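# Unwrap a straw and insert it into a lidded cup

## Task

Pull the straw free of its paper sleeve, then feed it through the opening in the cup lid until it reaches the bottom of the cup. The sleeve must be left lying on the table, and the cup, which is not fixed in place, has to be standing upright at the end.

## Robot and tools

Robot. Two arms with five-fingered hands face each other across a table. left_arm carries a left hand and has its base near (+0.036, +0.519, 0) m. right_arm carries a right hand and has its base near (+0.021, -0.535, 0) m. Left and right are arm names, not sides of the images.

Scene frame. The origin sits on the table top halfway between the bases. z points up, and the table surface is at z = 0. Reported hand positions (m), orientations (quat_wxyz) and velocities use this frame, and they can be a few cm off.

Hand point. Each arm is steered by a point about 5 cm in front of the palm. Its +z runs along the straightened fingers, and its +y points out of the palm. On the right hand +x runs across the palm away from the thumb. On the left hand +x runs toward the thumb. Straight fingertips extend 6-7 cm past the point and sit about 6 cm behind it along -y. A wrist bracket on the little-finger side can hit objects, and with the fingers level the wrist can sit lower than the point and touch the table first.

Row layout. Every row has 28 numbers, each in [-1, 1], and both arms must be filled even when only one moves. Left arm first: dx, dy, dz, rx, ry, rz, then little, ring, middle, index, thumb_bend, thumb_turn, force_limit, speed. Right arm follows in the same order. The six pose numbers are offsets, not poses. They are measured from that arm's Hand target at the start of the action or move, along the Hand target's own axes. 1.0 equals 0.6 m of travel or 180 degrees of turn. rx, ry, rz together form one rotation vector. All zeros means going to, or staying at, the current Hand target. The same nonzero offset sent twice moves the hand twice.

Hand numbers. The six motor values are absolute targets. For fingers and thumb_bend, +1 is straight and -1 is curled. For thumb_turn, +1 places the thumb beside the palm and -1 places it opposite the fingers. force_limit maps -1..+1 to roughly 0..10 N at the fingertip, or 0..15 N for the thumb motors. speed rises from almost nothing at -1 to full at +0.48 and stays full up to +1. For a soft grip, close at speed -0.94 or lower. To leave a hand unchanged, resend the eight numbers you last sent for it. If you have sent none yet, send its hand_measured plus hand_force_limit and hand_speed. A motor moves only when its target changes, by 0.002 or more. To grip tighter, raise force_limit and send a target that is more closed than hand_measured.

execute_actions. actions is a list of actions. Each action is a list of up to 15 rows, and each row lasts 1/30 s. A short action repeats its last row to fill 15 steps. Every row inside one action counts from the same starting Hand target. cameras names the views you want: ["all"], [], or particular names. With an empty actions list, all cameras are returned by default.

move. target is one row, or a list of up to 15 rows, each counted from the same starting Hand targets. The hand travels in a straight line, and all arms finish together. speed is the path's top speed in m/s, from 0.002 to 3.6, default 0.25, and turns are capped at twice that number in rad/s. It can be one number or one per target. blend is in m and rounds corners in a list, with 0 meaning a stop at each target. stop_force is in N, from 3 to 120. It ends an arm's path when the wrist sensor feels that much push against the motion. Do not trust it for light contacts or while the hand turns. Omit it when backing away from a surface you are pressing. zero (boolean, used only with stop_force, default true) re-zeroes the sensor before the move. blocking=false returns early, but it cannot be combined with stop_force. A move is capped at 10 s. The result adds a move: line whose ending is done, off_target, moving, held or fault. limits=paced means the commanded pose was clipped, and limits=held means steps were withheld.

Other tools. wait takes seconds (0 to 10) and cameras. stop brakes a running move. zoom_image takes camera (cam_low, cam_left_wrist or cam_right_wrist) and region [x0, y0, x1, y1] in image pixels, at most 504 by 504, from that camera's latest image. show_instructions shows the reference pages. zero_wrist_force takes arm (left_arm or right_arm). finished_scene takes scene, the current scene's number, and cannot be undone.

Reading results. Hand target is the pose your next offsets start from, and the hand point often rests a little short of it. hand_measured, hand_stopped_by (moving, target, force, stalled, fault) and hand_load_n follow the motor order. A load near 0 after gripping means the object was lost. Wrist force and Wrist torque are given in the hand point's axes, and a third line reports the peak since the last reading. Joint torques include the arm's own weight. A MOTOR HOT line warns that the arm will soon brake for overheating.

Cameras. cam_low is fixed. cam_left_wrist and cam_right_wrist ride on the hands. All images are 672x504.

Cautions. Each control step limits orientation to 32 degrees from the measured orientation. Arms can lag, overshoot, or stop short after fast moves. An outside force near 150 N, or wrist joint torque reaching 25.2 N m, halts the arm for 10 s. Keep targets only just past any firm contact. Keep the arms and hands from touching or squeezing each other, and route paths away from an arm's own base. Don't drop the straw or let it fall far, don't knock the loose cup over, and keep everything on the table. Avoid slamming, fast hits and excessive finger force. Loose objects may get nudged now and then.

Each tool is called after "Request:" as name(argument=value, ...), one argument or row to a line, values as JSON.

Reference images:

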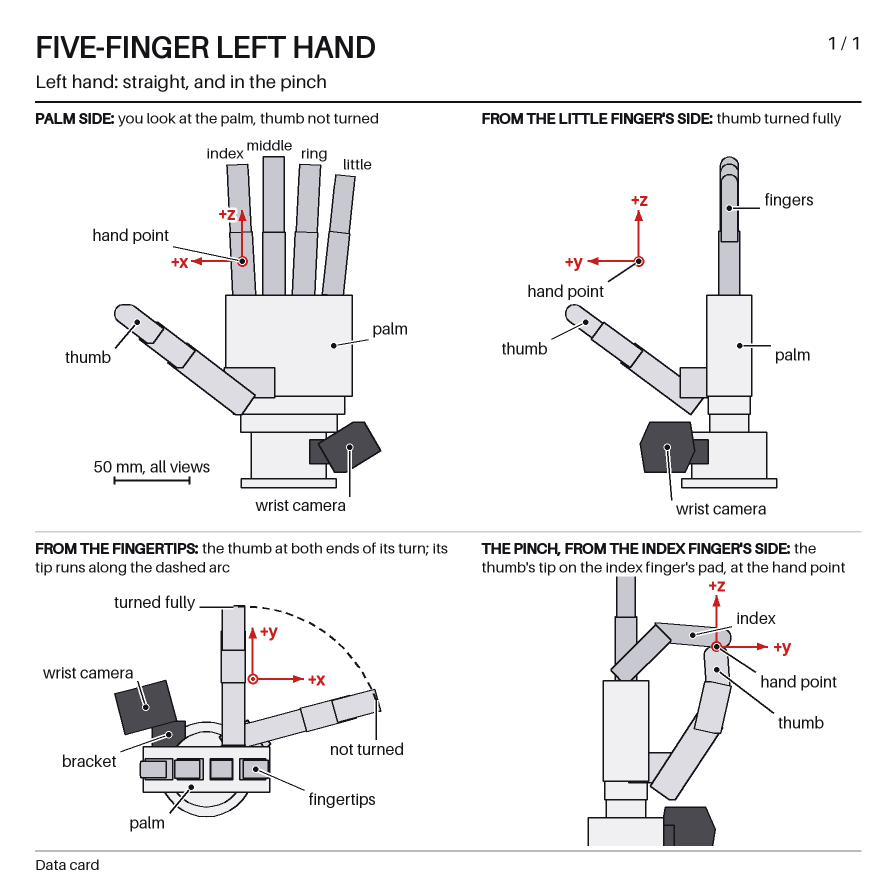

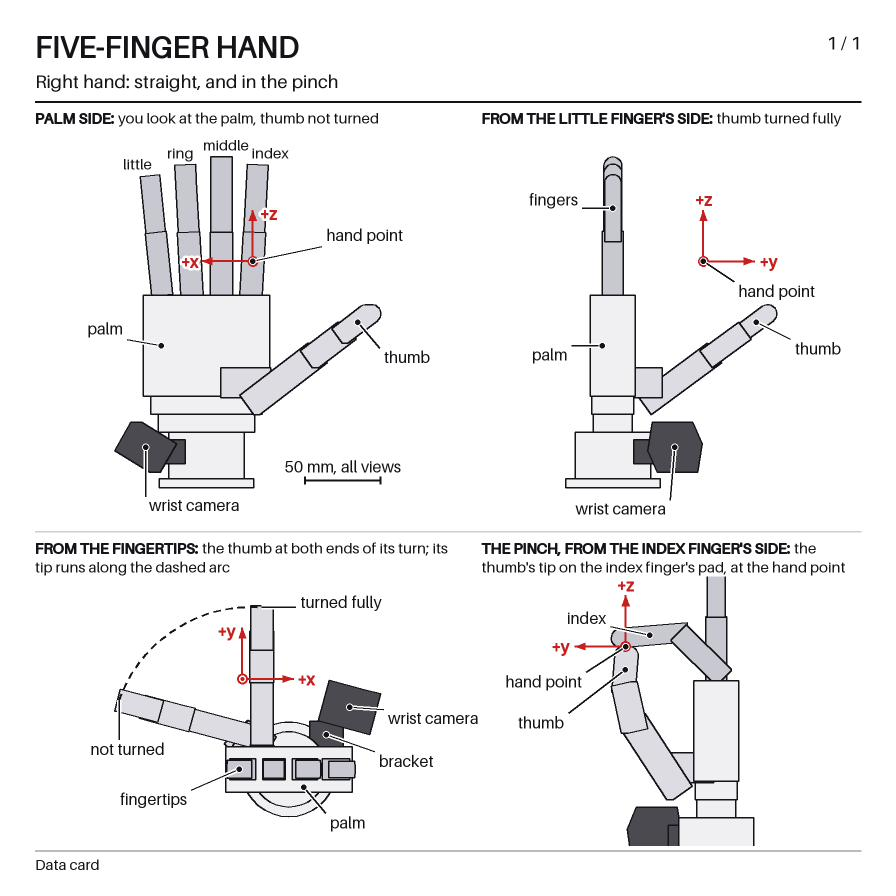

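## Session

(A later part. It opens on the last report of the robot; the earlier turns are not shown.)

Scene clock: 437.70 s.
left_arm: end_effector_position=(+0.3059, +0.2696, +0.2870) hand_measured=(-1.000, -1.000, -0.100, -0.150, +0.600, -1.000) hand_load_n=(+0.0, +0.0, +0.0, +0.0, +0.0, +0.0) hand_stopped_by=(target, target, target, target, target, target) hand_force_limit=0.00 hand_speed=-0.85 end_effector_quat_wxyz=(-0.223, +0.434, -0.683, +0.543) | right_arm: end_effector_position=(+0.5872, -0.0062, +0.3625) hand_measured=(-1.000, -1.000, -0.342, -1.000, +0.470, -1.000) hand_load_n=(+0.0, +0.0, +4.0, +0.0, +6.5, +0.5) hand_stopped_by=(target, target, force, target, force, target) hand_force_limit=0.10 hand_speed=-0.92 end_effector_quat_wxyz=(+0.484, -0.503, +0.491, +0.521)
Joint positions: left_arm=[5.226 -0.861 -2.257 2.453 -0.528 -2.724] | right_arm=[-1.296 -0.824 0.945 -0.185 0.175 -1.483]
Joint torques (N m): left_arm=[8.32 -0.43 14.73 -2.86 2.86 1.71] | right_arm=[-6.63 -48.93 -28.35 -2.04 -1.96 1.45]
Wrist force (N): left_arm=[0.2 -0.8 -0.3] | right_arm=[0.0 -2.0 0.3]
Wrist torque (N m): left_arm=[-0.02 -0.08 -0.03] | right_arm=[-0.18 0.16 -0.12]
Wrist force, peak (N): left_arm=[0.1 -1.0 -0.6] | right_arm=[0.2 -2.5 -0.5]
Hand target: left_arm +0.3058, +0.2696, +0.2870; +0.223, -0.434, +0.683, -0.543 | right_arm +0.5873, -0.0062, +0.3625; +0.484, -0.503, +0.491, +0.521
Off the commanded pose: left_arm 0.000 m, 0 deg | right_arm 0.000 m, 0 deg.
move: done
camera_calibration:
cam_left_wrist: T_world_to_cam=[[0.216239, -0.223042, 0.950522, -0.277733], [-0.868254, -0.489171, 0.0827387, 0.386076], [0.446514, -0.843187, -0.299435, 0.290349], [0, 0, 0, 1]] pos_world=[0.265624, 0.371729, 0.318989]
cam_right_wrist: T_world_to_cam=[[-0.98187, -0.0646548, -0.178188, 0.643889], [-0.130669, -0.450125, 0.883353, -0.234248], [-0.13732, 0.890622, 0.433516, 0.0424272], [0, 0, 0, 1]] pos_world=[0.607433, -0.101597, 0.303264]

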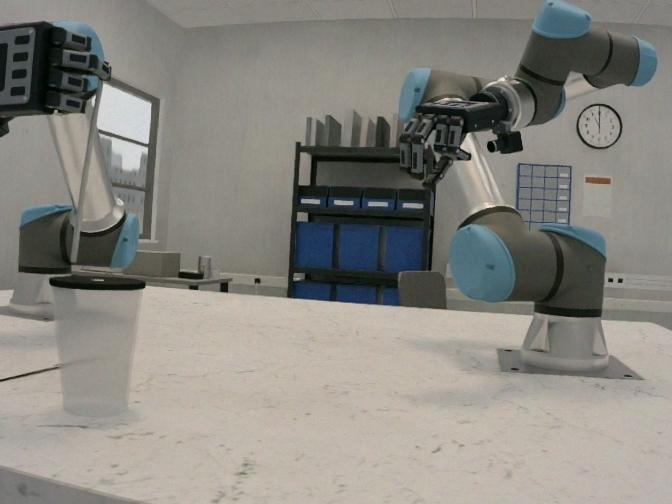

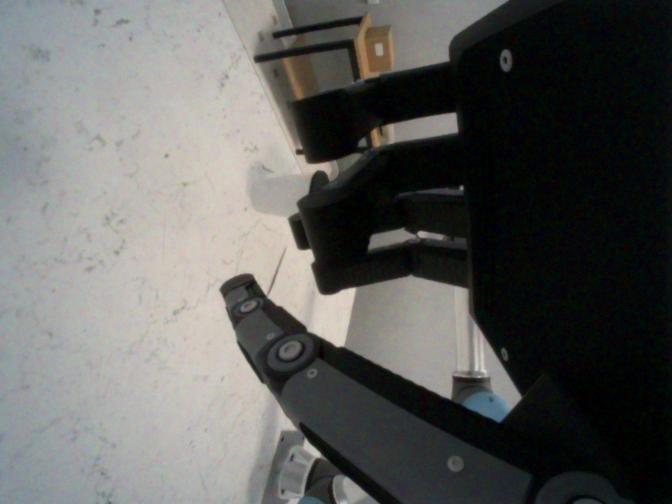

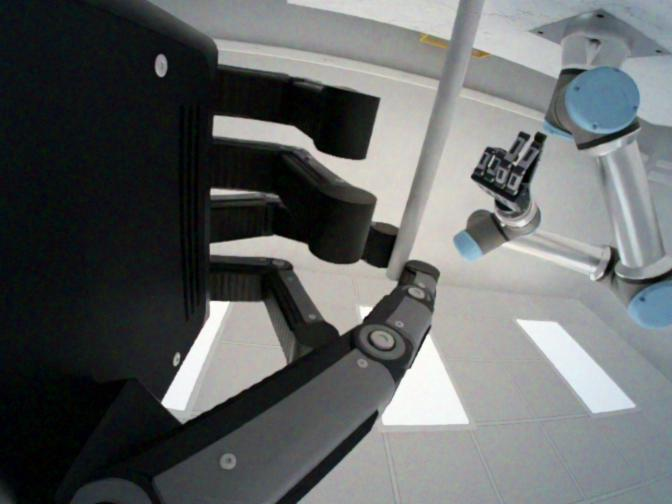

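Request:
move(
  target=[-0.113,-0.076,0.168,-0.023,0.13,0.043,-1,-1,-0.1,-0.15,0.6,-1,0,-0.85,0,0,0,0,-0.0285,0.01,-1,-1,-0.37,-1,0.36,-1,0.1,-0.92],
  speed=0.15,
  cameras=["all"],
)

Request:
zoom_image(
  camera="cam_low",
  region=[20, 200, 180, 320],
)

Request:
zoom_image(
  camera="cam_left_wrist",
  region=[240, 80, 480, 260],
)

Scene clock: 452.83 s.
left_arm: end_effector_position=(+0.4355, +0.2693, +0.2870) hand_measured=(-1.000, -1.000, -0.100, -0.150, +0.600, -1.000) hand_load_n=(+0.0, +0.0, +0.0, +0.0, +0.0, +0.0) hand_stopped_by=(target, target, target, target, target, target) hand_force_limit=0.00 hand_speed=-0.85 end_effector_quat_wxyz=(-0.100, +0.276, -0.761, +0.579) | right_arm: end_effector_position=(+0.5872, -0.0062, +0.3626) hand_measured=(-1.000, -1.000, -0.342, -1.000, +0.470, -1.000) hand_load_n=(+0.0, +0.0, +4.0, +0.0, +6.5, +1.0) hand_stopped_by=(target, target, force, target, force, target) hand_force_limit=0.10 hand_speed=-0.92 end_effector_quat_wxyz=(+0.497, -0.472, +0.477, +0.551)
Joint positions: left_arm=[5.006 -1.591 -1.854 2.454 -0.379 -2.362] | right_arm=[-1.289 -0.915 1.196 -0.783 0.21 -1.021]
Joint torques (N m): left_arm=[7.47 9.63 23.72 -3.13 -0.03 1.81] | right_arm=[5.32 -44.61 -33.64 -1.01 -1.29 -0.99]
Wrist force (N): left_arm=[0.1 -0.8 -0.2] | right_arm=[-0.4 -2.0 0.6]
Wrist torque (N m): left_arm=[-0.03 -0.07 -0.01] | right_arm=[-0.21 0.16 -0.19]
Wrist force, peak (N): left_arm=[1.0 -0.7 -1.0] | right_arm=[0.0 -2.5 0.5]
Hand target: left_arm +0.4356, +0.2694, +0.2870; +0.100, -0.276, +0.761, -0.579 | right_arm +0.5873, -0.0062, +0.3625; +0.497, -0.472, +0.477, +0.551
Off the commanded pose: left_arm 0.000 m, 0 deg | right_arm 0.000 m, 0 deg.
move: done
camera_calibration:
cam_left_wrist: T_world_to_cam=[[0.101706, -0.292611, 0.950807, -0.237181], [-0.993625, -0.0765973, 0.0827136, 0.442055], [0.0486264, -0.953159, -0.298536, 0.434919], [0, 0, 0, 1]] pos_world=[0.442211, 0.379006, 0.318789]
cam_right_wrist: T_world_to_cam=[[-0.98783, -0.0483953, -0.147819, 0.636477], [-0.100616, -0.525911, 0.844568, -0.238304], [-0.118613, 0.849162, 0.514641, 0.00184837], [0, 0, 0, 1]] pos_world=[0.604973, -0.0960937, 0.294396]

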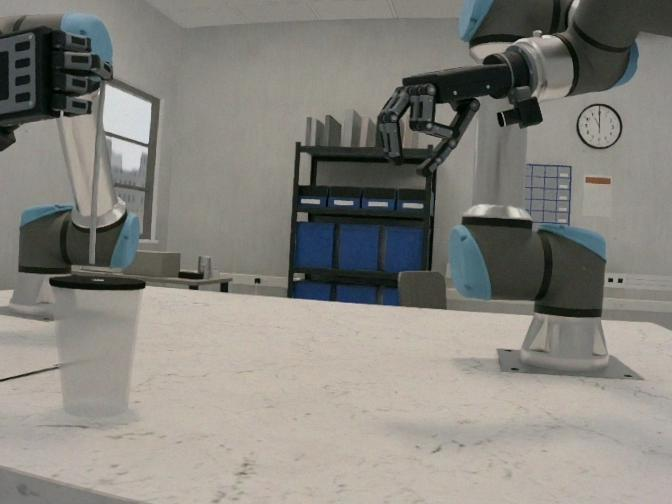

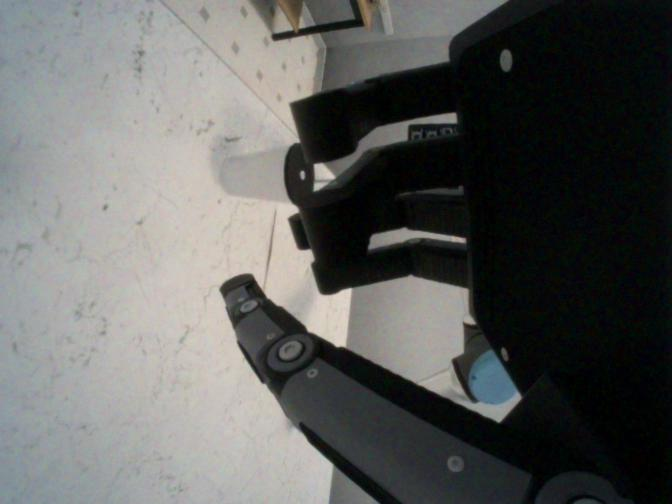

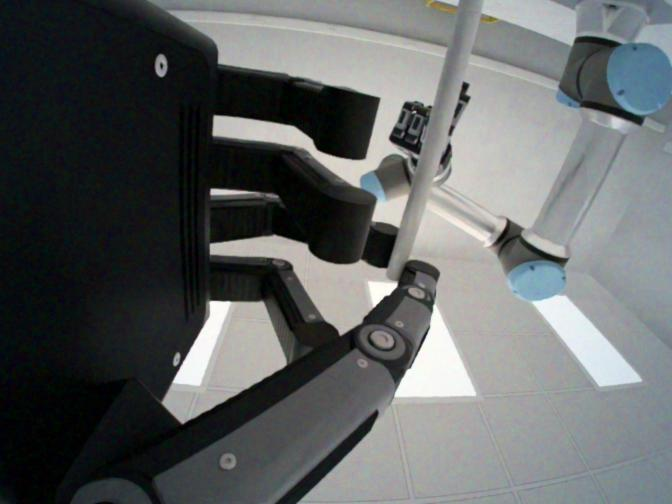

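Scaled by 3.150 from the camera's 672x504 image, which has a finer 960x720 frame.

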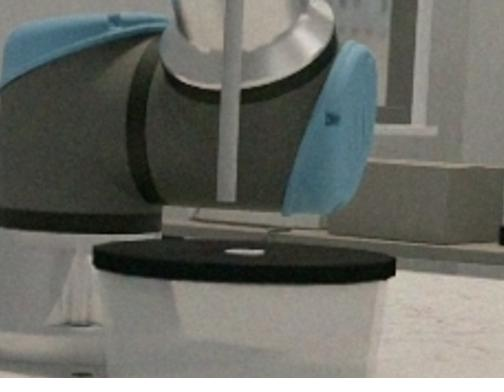

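Scaled by 2.100 from the camera's 672x504 image, which has a finer 960x720 frame.

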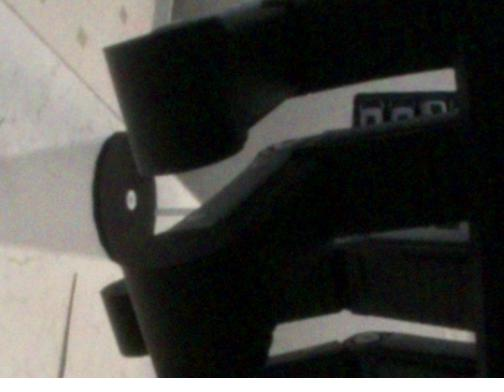

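Request:
move(
  target=[0,0,0,0,0,0,-1,-1,-0.1,-0.15,0.6,-1,0,-0.85,0.0138,-0.0147,0.0113,0,0,0,-1,-1,-0.37,-1,0.36,-1,0.1,-0.92],
  speed=0.1,
  cameras=["cam_low","cam_left_wrist"],
)

Request:
zoom_image(
  camera="cam_low",
  region=[20, 200, 180, 320],
)

Request:
zoom_image(
  camera="cam_left_wrist",
  region=[260, 120, 380, 210],
)

Scene clock: 463.17 s.
left_arm: end_effector_position=(+0.4356, +0.2694, +0.2870) hand_measured=(-1.000, -1.000, -0.100, -0.150, +0.600, -1.000) hand_load_n=(+0.0, +0.0, +0.0, +0.0, +0.0, +0.0) hand_stopped_by=(target, target, target, target, target, target) hand_force_limit=0.00 hand_speed=-0.85 end_effector_quat_wxyz=(-0.100, +0.276, -0.761, +0.579) | right_arm: end_effector_position=(+0.5953, +0.0019, +0.3546) hand_measured=(-1.000, -1.000, -0.342, -1.000, +0.470, -1.000) hand_load_n=(+0.0, +0.0, +4.5, +0.0, +6.5, +1.0) hand_stopped_by=(target, target, force, target, force, target) hand_force_limit=0.10 hand_speed=-0.92 end_effector_quat_wxyz=(+0.497, -0.472, +0.477, +0.551)
Joint positions: left_arm=[5.006 -1.591 -1.854 2.454 -0.379 -2.361] | right_arm=[-1.281 -0.88 1.154 -0.758 0.218 -1.04]
Joint torques (N m): left_arm=[7.64 14.12 27.76 -1.48 2.4 -1.26] | right_arm=[-4.92 -60.28 -7.63 -2.76 -0.55 0.68]
Wrist force (N): left_arm=[-0.1 -0.6 -0.4] | right_arm=[-0.5 -1.8 0.5]
Wrist torque (N m): left_arm=[0.01 -0.03 -0.05] | right_arm=[-0.19 0.18 -0.20]
Wrist force, peak (N): left_arm=[-0.1 -0.9 -0.7] | right_arm=[-0.2 -2.3 0.4]
Hand target: left_arm +0.4356, +0.2694, +0.2870; +0.100, -0.276, +0.761, -0.579 | right_arm +0.5953, +0.0018, +0.3545; +0.497, -0.472, +0.477, +0.551
Off the commanded pose: left_arm 0.000 m, 0 deg | right_arm 0.000 m, 0 deg.
move: done
camera_calibration:
cam_left_wrist: T_world_to_cam=[[0.101612, -0.292618, 0.950815, -0.237234], [-0.993635, -0.0765692, 0.0826234, 0.442069], [0.0486261, -0.953159, -0.298535, 0.434949], [0, 0, 0, 1]] pos_world=[0.442212, 0.379006, 0.318888]
Images, in order (width x height): cam_low 672x504, cam_left_wrist 672x504.

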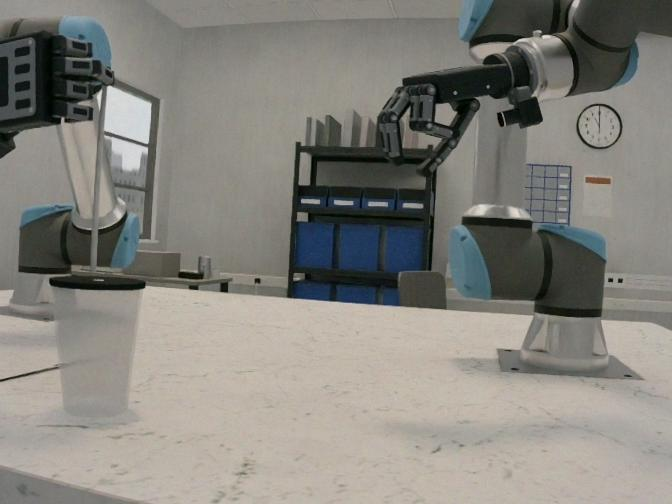

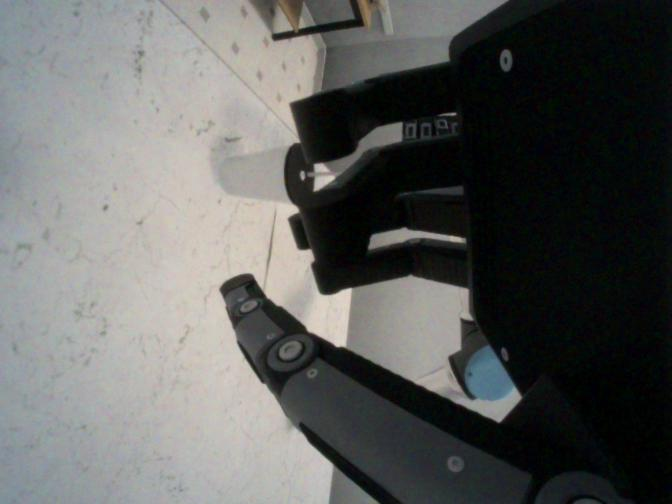

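Scaled by 3.150 from the camera's 672x504 image, which has a finer 960x720 frame.

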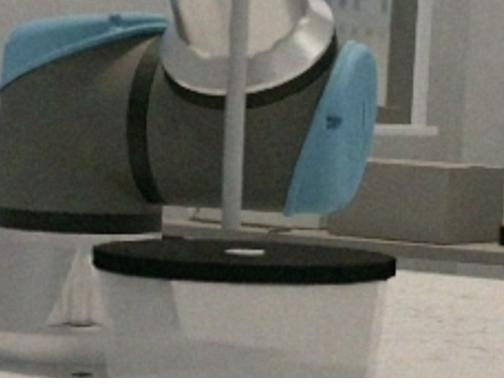

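Scaled by 4.200 from the camera's 672x504 image, which has a finer 960x720 frame.

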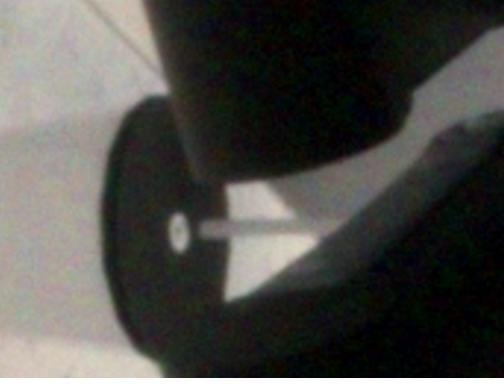

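Request:
move(
  target=[0,0,0,0,0,0,-1,-1,-0.1,-0.15,0.6,-1,0,-0.85,0.0057,0.001,0.0062,0,0,0,-1,-1,-0.37,-1,0.36,-1,0.1,-0.92],
  speed=0.1,
  cameras=["cam_low","cam_left_wrist"],
)

Request:
zoom_image(
  camera="cam_low",
  region=[40, 220, 160, 310],
)

Request:
zoom_image(
  camera="cam_left_wrist",
  region=[260, 120, 380, 210],
)

Scene clock: 468.53 s.
left_arm: end_effector_position=(+0.4356, +0.2694, +0.2870) hand_measured=(-1.000, -1.000, -0.100, -0.150, +0.600, -1.000) hand_load_n=(+0.0, +0.0, +0.0, +0.0, +0.0, +0.0) hand_stopped_by=(target, target, target, target, target, target) hand_force_limit=0.00 hand_speed=-0.85 end_effector_quat_wxyz=(-0.100, +0.276, -0.761, +0.579) | right_arm: end_effector_position=(+0.5943, +0.0058, +0.3515) hand_measured=(-1.000, -1.000, -0.342, -1.000, +0.470, -1.000) hand_load_n=(+0.0, +0.0, +4.0, +0.0, +6.5, +1.0) hand_stopped_by=(target, target, force, target, force, target) hand_force_limit=0.10 hand_speed=-0.92 end_effector_quat_wxyz=(+0.497, -0.472, +0.477, +0.551)
Joint positions: left_arm=[5.006 -1.591 -1.854 2.454 -0.379 -2.361] | right_arm=[-1.275 -0.873 1.15 -0.748 0.223 -1.053]
Joint torques (N m): left_arm=[3.06 22.99 16.82 -1.35 0.59 -1.44] | right_arm=[-0.06 -55.52 -28.71 -0.66 1.08 0.1]
Wrist force (N): left_arm=[0.2 -0.6 -0.3] | right_arm=[-0.3 -1.9 0.5]
Wrist torque (N m): left_arm=[0.00 -0.08 -0.02] | right_arm=[-0.19 0.15 -0.18]
Wrist force, peak (N): left_arm=[-0.1 -1.0 -0.4] | right_arm=[-0.5 -2.3 0.0]
Hand target: left_arm +0.4356, +0.2694, +0.2870; +0.100, -0.276, +0.761, -0.579 | right_arm +0.5943, +0.0058, +0.3515; +0.497, -0.472, +0.477, +0.551
Off the commanded pose: left_arm 0.000 m, 0 deg | right_arm 0.000 m, 0 deg.
move: done
camera_calibration:
cam_left_wrist: T_world_to_cam=[[0.101612, -0.292618, 0.950815, -0.237234], [-0.993635, -0.0765692, 0.0826234, 0.442069], [0.0486261, -0.953159, -0.298535, 0.434949], [0, 0, 0, 1]] pos_world=[0.442212, 0.379006, 0.318888]
Images, in order (width x height): cam_low 672x504, cam_left_wrist 672x504.

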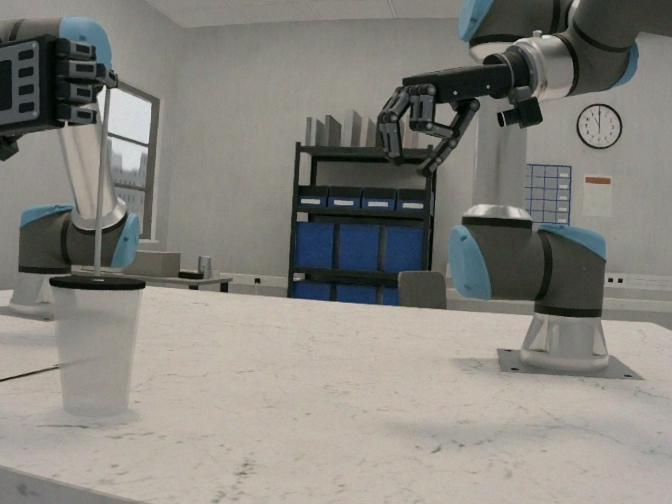

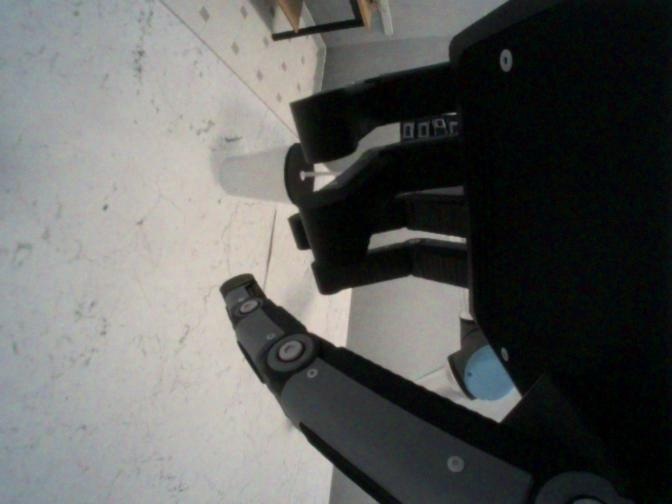

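Scaled by 4.200 from the camera's 672x504 image, which has a finer 960x720 frame.

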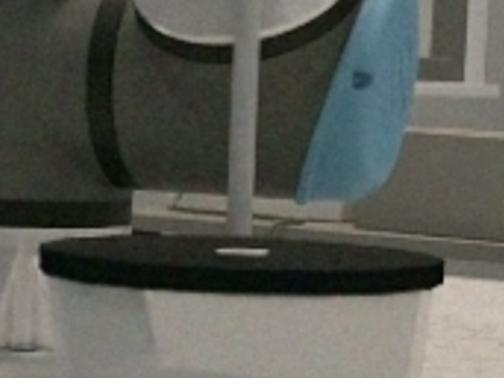

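Scaled by 4.200 from the camera's 672x504 image, which has a finer 960x720 frame.

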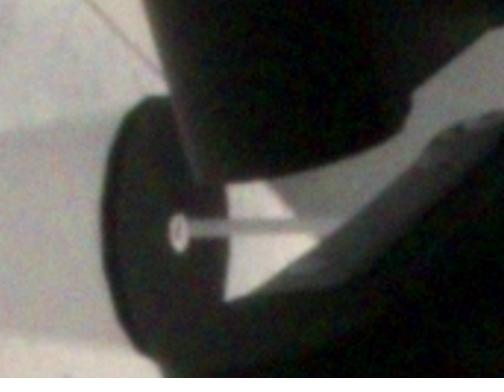

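Request:
move(
  target=[0,0,0,0,0,0,-1,-1,-0.1,-0.15,0.6,-1,0,-0.85,0.0202,0.0005,-0.0008,0,0,0,-1,-1,-0.37,-1,0.36,-1,0.1,-0.92],
  speed=0.015,
  stop_force=3,
  cameras=["cam_low","cam_left_wrist"],
)

Request:
zoom_image(
  camera="cam_low",
  region=[40, 220, 160, 310],
)

Request:
zoom_image(
  camera="cam_left_wrist",
  region=[260, 120, 380, 210],
)

Scene clock: 474.73 s.
left_arm: end_effector_position=(+0.4356, +0.2694, +0.2870) hand_measured=(-1.000, -1.000, -0.100, -0.150, +0.600, -1.000) hand_load_n=(+0.0, +0.0, +0.0, +0.0, +0.0, +0.0) hand_stopped_by=(target, target, target, target, target, target) hand_force_limit=0.00 hand_speed=-0.85 end_effector_quat_wxyz=(-0.100, +0.276, -0.761, +0.579) | right_arm: end_effector_position=(+0.5933, +0.0065, +0.3394) hand_measured=(-1.000, -1.000, -0.342, -1.000, +0.470, -1.000) hand_load_n=(+0.0, +0.0, +4.0, +0.0, +6.5, +1.0) hand_stopped_by=(target, target, force, target, force, target) hand_force_limit=0.10 hand_speed=-0.92 end_effector_quat_wxyz=(+0.497, -0.472, +0.477, +0.551)
Joint positions: left_arm=[5.006 -1.591 -1.854 2.454 -0.379 -2.361] | right_arm=[-1.273 -0.865 1.168 -0.771 0.224 -1.055]
Joint torques (N m): left_arm=[-2.05 23.14 13.24 -1.36 -0.65 -1.19] | right_arm=[5.03 -60.88 -31.54 0.48 1.78 1.85]
Wrist force (N): left_arm=[-0.1 -0.7 -0.3] | right_arm=[-0.2 -2.0 0.5]
Wrist torque (N m): left_arm=[-0.01 -0.04 -0.04] | right_arm=[-0.21 0.14 -0.19]
Wrist force, peak (N): left_arm=[-0.2 -1.0 -0.4] | right_arm=[-0.4 -2.3 0.3]
Hand target: left_arm +0.4356, +0.2694, +0.2870; +0.100, -0.276, +0.761, -0.579 | right_arm +0.5933, +0.0065, +0.3394; +0.497, -0.472, +0.477, +0.551
Off the commanded pose: left_arm 0.000 m, 0 deg | right_arm 0.000 m, 0 deg.
move: done
camera_calibration:
cam_left_wrist: T_world_to_cam=[[0.101612, -0.292618, 0.950815, -0.237234], [-0.993635, -0.0765692, 0.0826234, 0.442069], [0.0486261, -0.953159, -0.298535, 0.434949], [0, 0, 0, 1]] pos_world=[0.442212, 0.379006, 0.318888]
Images, in order (width x height): cam_low 672x504, cam_left_wrist 672x504.

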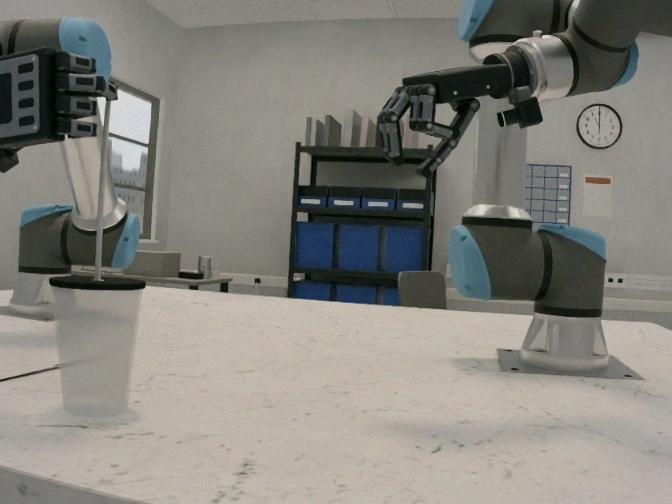

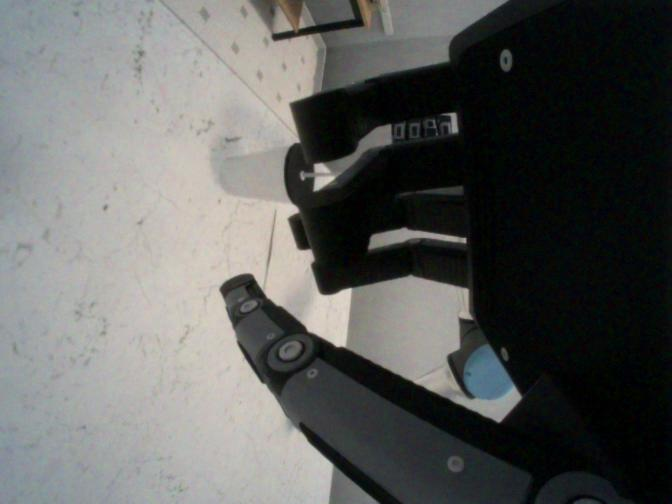

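Scaled by 4.200 from the camera's 672x504 image, which has a finer 960x720 frame.

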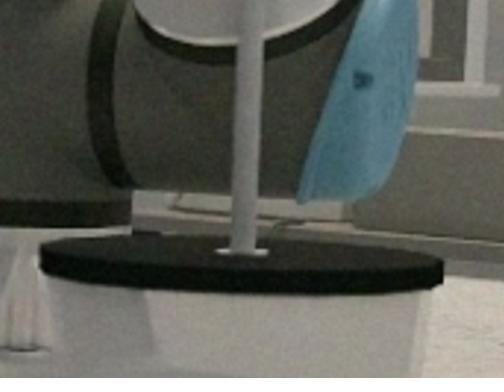

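Scaled by 4.200 from the camera's 672x504 image, which has a finer 960x720 frame.

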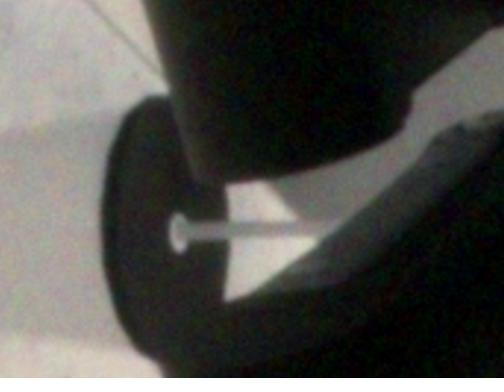

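Request:
move(
  target=[0,0,0,0,0,0,-1,-1,-0.1,-0.15,0.6,-1,0,-0.85,0.2071,-0.0117,-0.0206,0,0,0,1,-1,-0.37,-1,0.36,-1,0.1,-0.6],
  speed=0.03,
  stop_force=3,
  cameras=["cam_low","cam_left_wrist"],
)

Scene clock: 486.50 s.
left_arm: end_effector_position=(+0.4356, +0.2694, +0.2870) hand_measured=(-1.000, -1.000, -0.100, -0.150, +0.600, -1.000) hand_load_n=(+0.0, +0.0, +0.0, +0.0, +0.0, +0.0) hand_stopped_by=(target, target, target, target, target, target) hand_force_limit=0.00 hand_speed=-0.85 end_effector_quat_wxyz=(-0.100, +0.276, -0.761, +0.579) | right_arm: end_effector_position=(+0.5932, +0.0067, +0.2187) hand_measured=(+1.000, -1.000, -0.342, -1.000, +0.470, -1.000) hand_load_n=(+0.0, +0.0, +4.0, +0.5, +6.5, +2.0) hand_stopped_by=(target, target, force, target, force, target) hand_force_limit=0.10 hand_speed=-0.60 end_effector_quat_wxyz=(+0.497, -0.472, +0.477, +0.551)
Joint positions: left_arm=[5.006 -1.591 -1.854 2.454 -0.379 -2.361] | right_arm=[-1.273 -0.742 1.28 -1.006 0.224 -1.056]
Joint torques (N m): left_arm=[-5.74 22.59 12.73 -1.38 -0.92 -1.03] | right_arm=[8.74 -50.4 -30.89 -3.03 -0.71 -0.28]
Wrist force (N): left_arm=[0.1 -0.6 -0.2] | right_arm=[0.2 -1.9 0.0]
Wrist torque (N m): left_arm=[0.00 -0.07 -0.03] | right_arm=[-0.16 0.12 -0.11]
Wrist force, peak (N): left_arm=[0.0 -1.1 -0.2] | right_arm=[-4.5 -1.3 0.5]
Hand target: left_arm +0.4356, +0.2694, +0.2870; +0.100, -0.276, +0.761, -0.579 | right_arm +0.5932, +0.0067, +0.2186; +0.497, -0.472, +0.477, +0.551 (not the last commanded pose)
Off the commanded pose: left_arm 0.000 m, 0 deg | right_arm 0.004 m, 0 deg.
move: contact (right_arm)
camera_calibration:
cam_left_wrist: T_world_to_cam=[[0.101612, -0.292618, 0.950815, -0.237234], [-0.993635, -0.0765692, 0.0826234, 0.442069], [0.0486261, -0.953159, -0.298535, 0.434949], [0, 0, 0, 1]] pos_world=[0.442212, 0.379006, 0.318888]
Images, in order (width x height): cam_low 672x504, cam_left_wrist 672x504.

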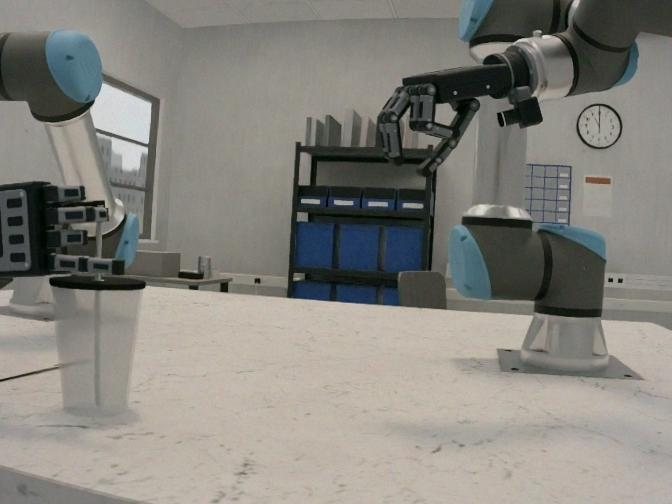

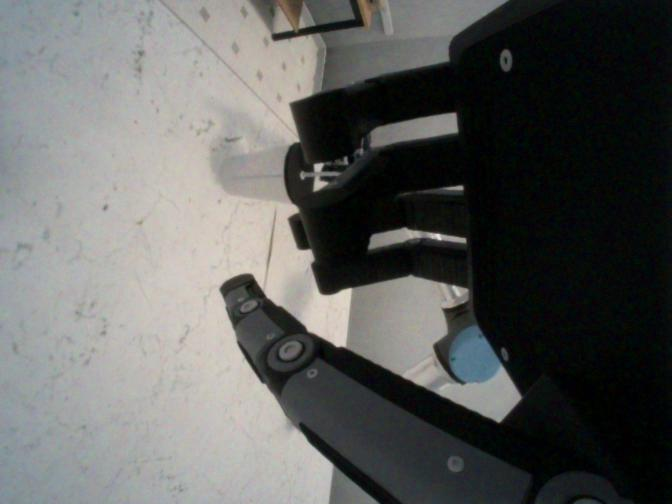

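Request:
move(
  target=[0,0,0,0,0,0,-1,-1,-0.1,-0.15,0.6,-1,0,-0.85,0,0,0,0,0,0,1,-1,-0.25,-1,0.55,-1,0.1,-0.75],
)

Request:
move(
  target=[0,0,0,0,0,0,-1,-1,-0.1,-0.15,0.6,-1,0,-0.85,0,0,0,0,0,0,1,-1,0,-1,0.75,-1,0.1,-0.6],
  cameras=["cam_low"],
)

Request:
move(
  target=[0,0,0,0,0,0,-1,-1,-0.1,-0.15,0.6,-1,0,-0.85,0,-0.14,-0.14,0,0,0,1,-1,0,-1,0.75,-1,0.1,-0.6],
  speed=0.12,
  cameras=["all"],
)

Scene clock: 492.20 s.
left_arm: end_effector_position=(+0.4356, +0.2694, +0.2870) hand_measured=(-1.000, -1.000, -0.100, -0.150, +0.600, -1.000) hand_load_n=(+0.0, +0.0, +0.0, +0.0, +0.0, +0.0) hand_stopped_by=(target, target, target, target, target, target) hand_force_limit=0.00 hand_speed=-0.85 end_effector_quat_wxyz=(-0.100, +0.276, -0.761, +0.579) | right_arm: end_effector_position=(+0.5932, +0.0067, +0.2186) hand_measured=(+1.000, -1.000, -0.250, -1.000, +0.550, -1.000) hand_load_n=(-0.5, +0.0, +0.0, +0.0, +0.0, +0.0) hand_stopped_by=(target, target, target, target, target, target) hand_force_limit=0.10 hand_speed=-0.75 end_effector_quat_wxyz=(+0.497, -0.472, +0.477, +0.551)
Joint positions: left_arm=[5.006 -1.591 -1.854 2.454 -0.379 -2.361] | right_arm=[-1.273 -0.742 1.28 -1.006 0.224 -1.056]
Joint torques (N m): left_arm=[-5.27 22.57 13.58 -1.38 -0.91 -1.08] | right_arm=[-1.21 -48.13 -29.78 -3.33 -1.41 0.04]
Wrist force (N): left_arm=[-0.2 -0.6 -0.2] | right_arm=[0.0 -2.1 0.1]
Wrist torque (N m): left_arm=[-0.01 -0.02 -0.05] | right_arm=[-0.20 0.11 -0.12]
Wrist force, peak (N): left_arm=[-0.1 -0.9 -0.4] | right_arm=[0.0 -2.3 0.2]
Hand target: left_arm +0.4356, +0.2694, +0.2870; +0.100, -0.276, +0.761, -0.579 | right_arm +0.5932, +0.0067, +0.2186; +0.497, -0.472, +0.477, +0.551
Off the commanded pose: left_arm 0.000 m, 0 deg | right_arm 0.000 m, 0 deg.
move: done

Scene clock: 492.83 s.
left_arm: end_effector_position=(+0.4356, +0.2694, +0.2870) hand_measured=(-1.000, -1.000, -0.100, -0.150, +0.600, -1.000) hand_load_n=(+0.0, +0.0, +0.5, +0.0, +0.0, +0.0) hand_stopped_by=(target, target, target, target, target, target) hand_force_limit=0.00 hand_speed=-0.85 end_effector_quat_wxyz=(-0.100, +0.276, -0.761, +0.579) | right_arm: end_effector_position=(+0.5932, +0.0067, +0.2186) hand_measured=(+1.000, -1.000, +0.000, -1.000, +0.750, -1.000) hand_load_n=(+0.0, +0.0, +0.0, +0.0, +0.0, -0.5) hand_stopped_by=(target, target, target, target, target, target) hand_force_limit=0.10 hand_speed=-0.60 end_effector_quat_wxyz=(+0.497, -0.472, +0.477, +0.551)
Joint positions: left_arm=[5.006 -1.591 -1.854 2.454 -0.379 -2.361] | right_arm=[-1.273 -0.742 1.28 -1.006 0.224 -1.056]
Joint torques (N m): left_arm=[-6.05 23.62 12.31 -1.27 -0.86 -1.11] | right_arm=[-2.77 -47.75 -29.64 -2.95 -0.98 0.2]
Wrist force (N): left_arm=[0.1 -0.8 -0.1] | right_arm=[-0.1 -1.8 -0.1]
Wrist torque (N m): left_arm=[-0.03 -0.06 -0.03] | right_arm=[-0.13 0.13 -0.12]
Wrist force, peak (N): left_arm=[0.2 -0.8 -0.3] | right_arm=[-0.2 -2.1 0.2]
Hand target: left_arm +0.4356, +0.2694, +0.2870; +0.100, -0.276, +0.761, -0.579 | right_arm +0.5932, +0.0067, +0.2186; +0.497, -0.472, +0.477, +0.551
Off the commanded pose: left_arm 0.000 m, 0 deg | right_arm 0.000 m, 0 deg.
move: done
Images, in order (width x height): cam_low 672x504.

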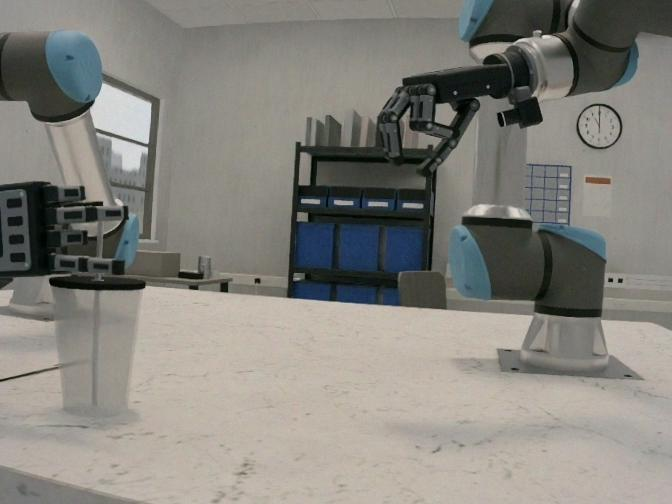

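Scene clock: 494.40 s.
left_arm: end_effector_position=(+0.4356, +0.2694, +0.2870) hand_measured=(-1.000, -1.000, -0.100, -0.150, +0.600, -1.000) hand_load_n=(+0.0, +0.5, +0.0, +0.0, +0.0, +0.0) hand_stopped_by=(target, target, target, target, target, target) hand_force_limit=0.00 hand_speed=-0.85 end_effector_quat_wxyz=(-0.100, +0.276, -0.761, +0.579) | right_arm: end_effector_position=(+0.6807, -0.0725, +0.2054) hand_measured=(+1.000, -1.000, +0.000, -1.000, +0.750, -1.000) hand_load_n=(+0.0, +0.0, +0.0, +0.0, +0.0, -0.5) hand_stopped_by=(target, target, target, target, target, target) hand_force_limit=0.10 hand_speed=-0.60 end_effector_quat_wxyz=(+0.497, -0.472, +0.477, +0.551)
Joint positions: left_arm=[5.006 -1.591 -1.854 2.454 -0.379 -2.361] | right_arm=[-1.403 -0.645 1.223 -1.535 0.123 -0.561]
Joint torques (N m): left_arm=[-3.79 23.32 13.52 -1.3 -0.9 -1] | right_arm=[-3.23 -54.47 -20.31 -0.27 1.46 -1.89]
Wrist force (N): left_arm=[0.0 -0.5 -0.5] | right_arm=[-0.2 -2.3 0.1]
Wrist torque (N m): left_arm=[0.04 -0.05 -0.05] | right_arm=[-0.21 0.15 -0.16]
Wrist force, peak (N): left_arm=[0.0 -0.9 -0.3] | right_arm=[0.0 -3.2 -0.8]
Hand target: left_arm +0.4356, +0.2694, +0.2870; +0.100, -0.276, +0.761, -0.579 | right_arm +0.6808, -0.0725, +0.2055; +0.497, -0.472, +0.477, +0.551
Off the commanded pose: left_arm 0.000 m, 0 deg | right_arm 0.000 m, 0 deg.
move: done
camera_calibration:
cam_left_wrist: T_world_to_cam=[[0.101612, -0.292618, 0.950815, -0.237234], [-0.993635, -0.0765692, 0.0826234, 0.442069], [0.0486261, -0.953159, -0.298535, 0.434949], [0, 0, 0, 1]] pos_world=[0.442212, 0.379006, 0.318888]
cam_right_wrist: T_world_to_cam=[[-0.987863, -0.0483149, -0.147625, 0.702418], [-0.100521, -0.5257, 0.84471, -0.131134], [-0.118419, 0.849297, 0.514463, 0.149999], [0, 0, 0, 1]] pos_world=[0.698473, -0.162394, 0.137296]

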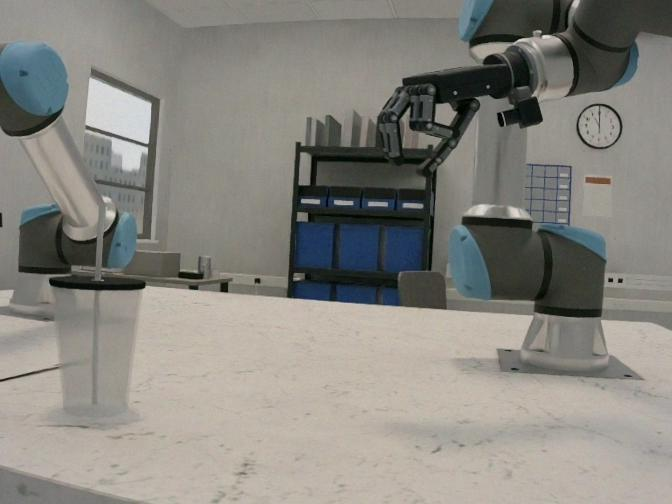

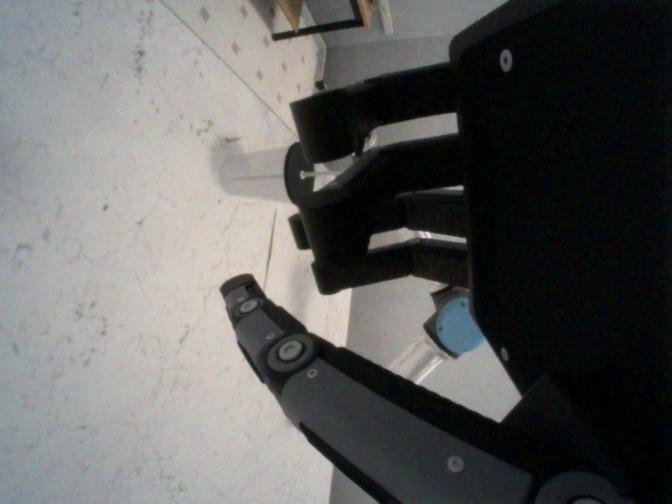

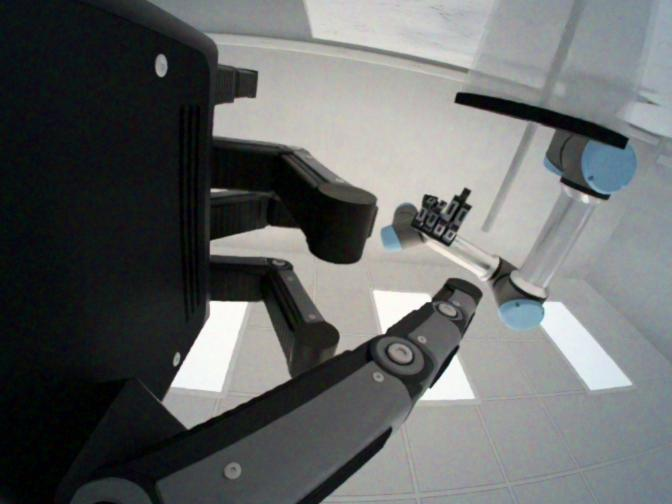

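Clear of the cup; it is upright with the straw inserted to the floor.

Request:
finished_scene(
  scene=2,
)

The scene is finished: the task was done.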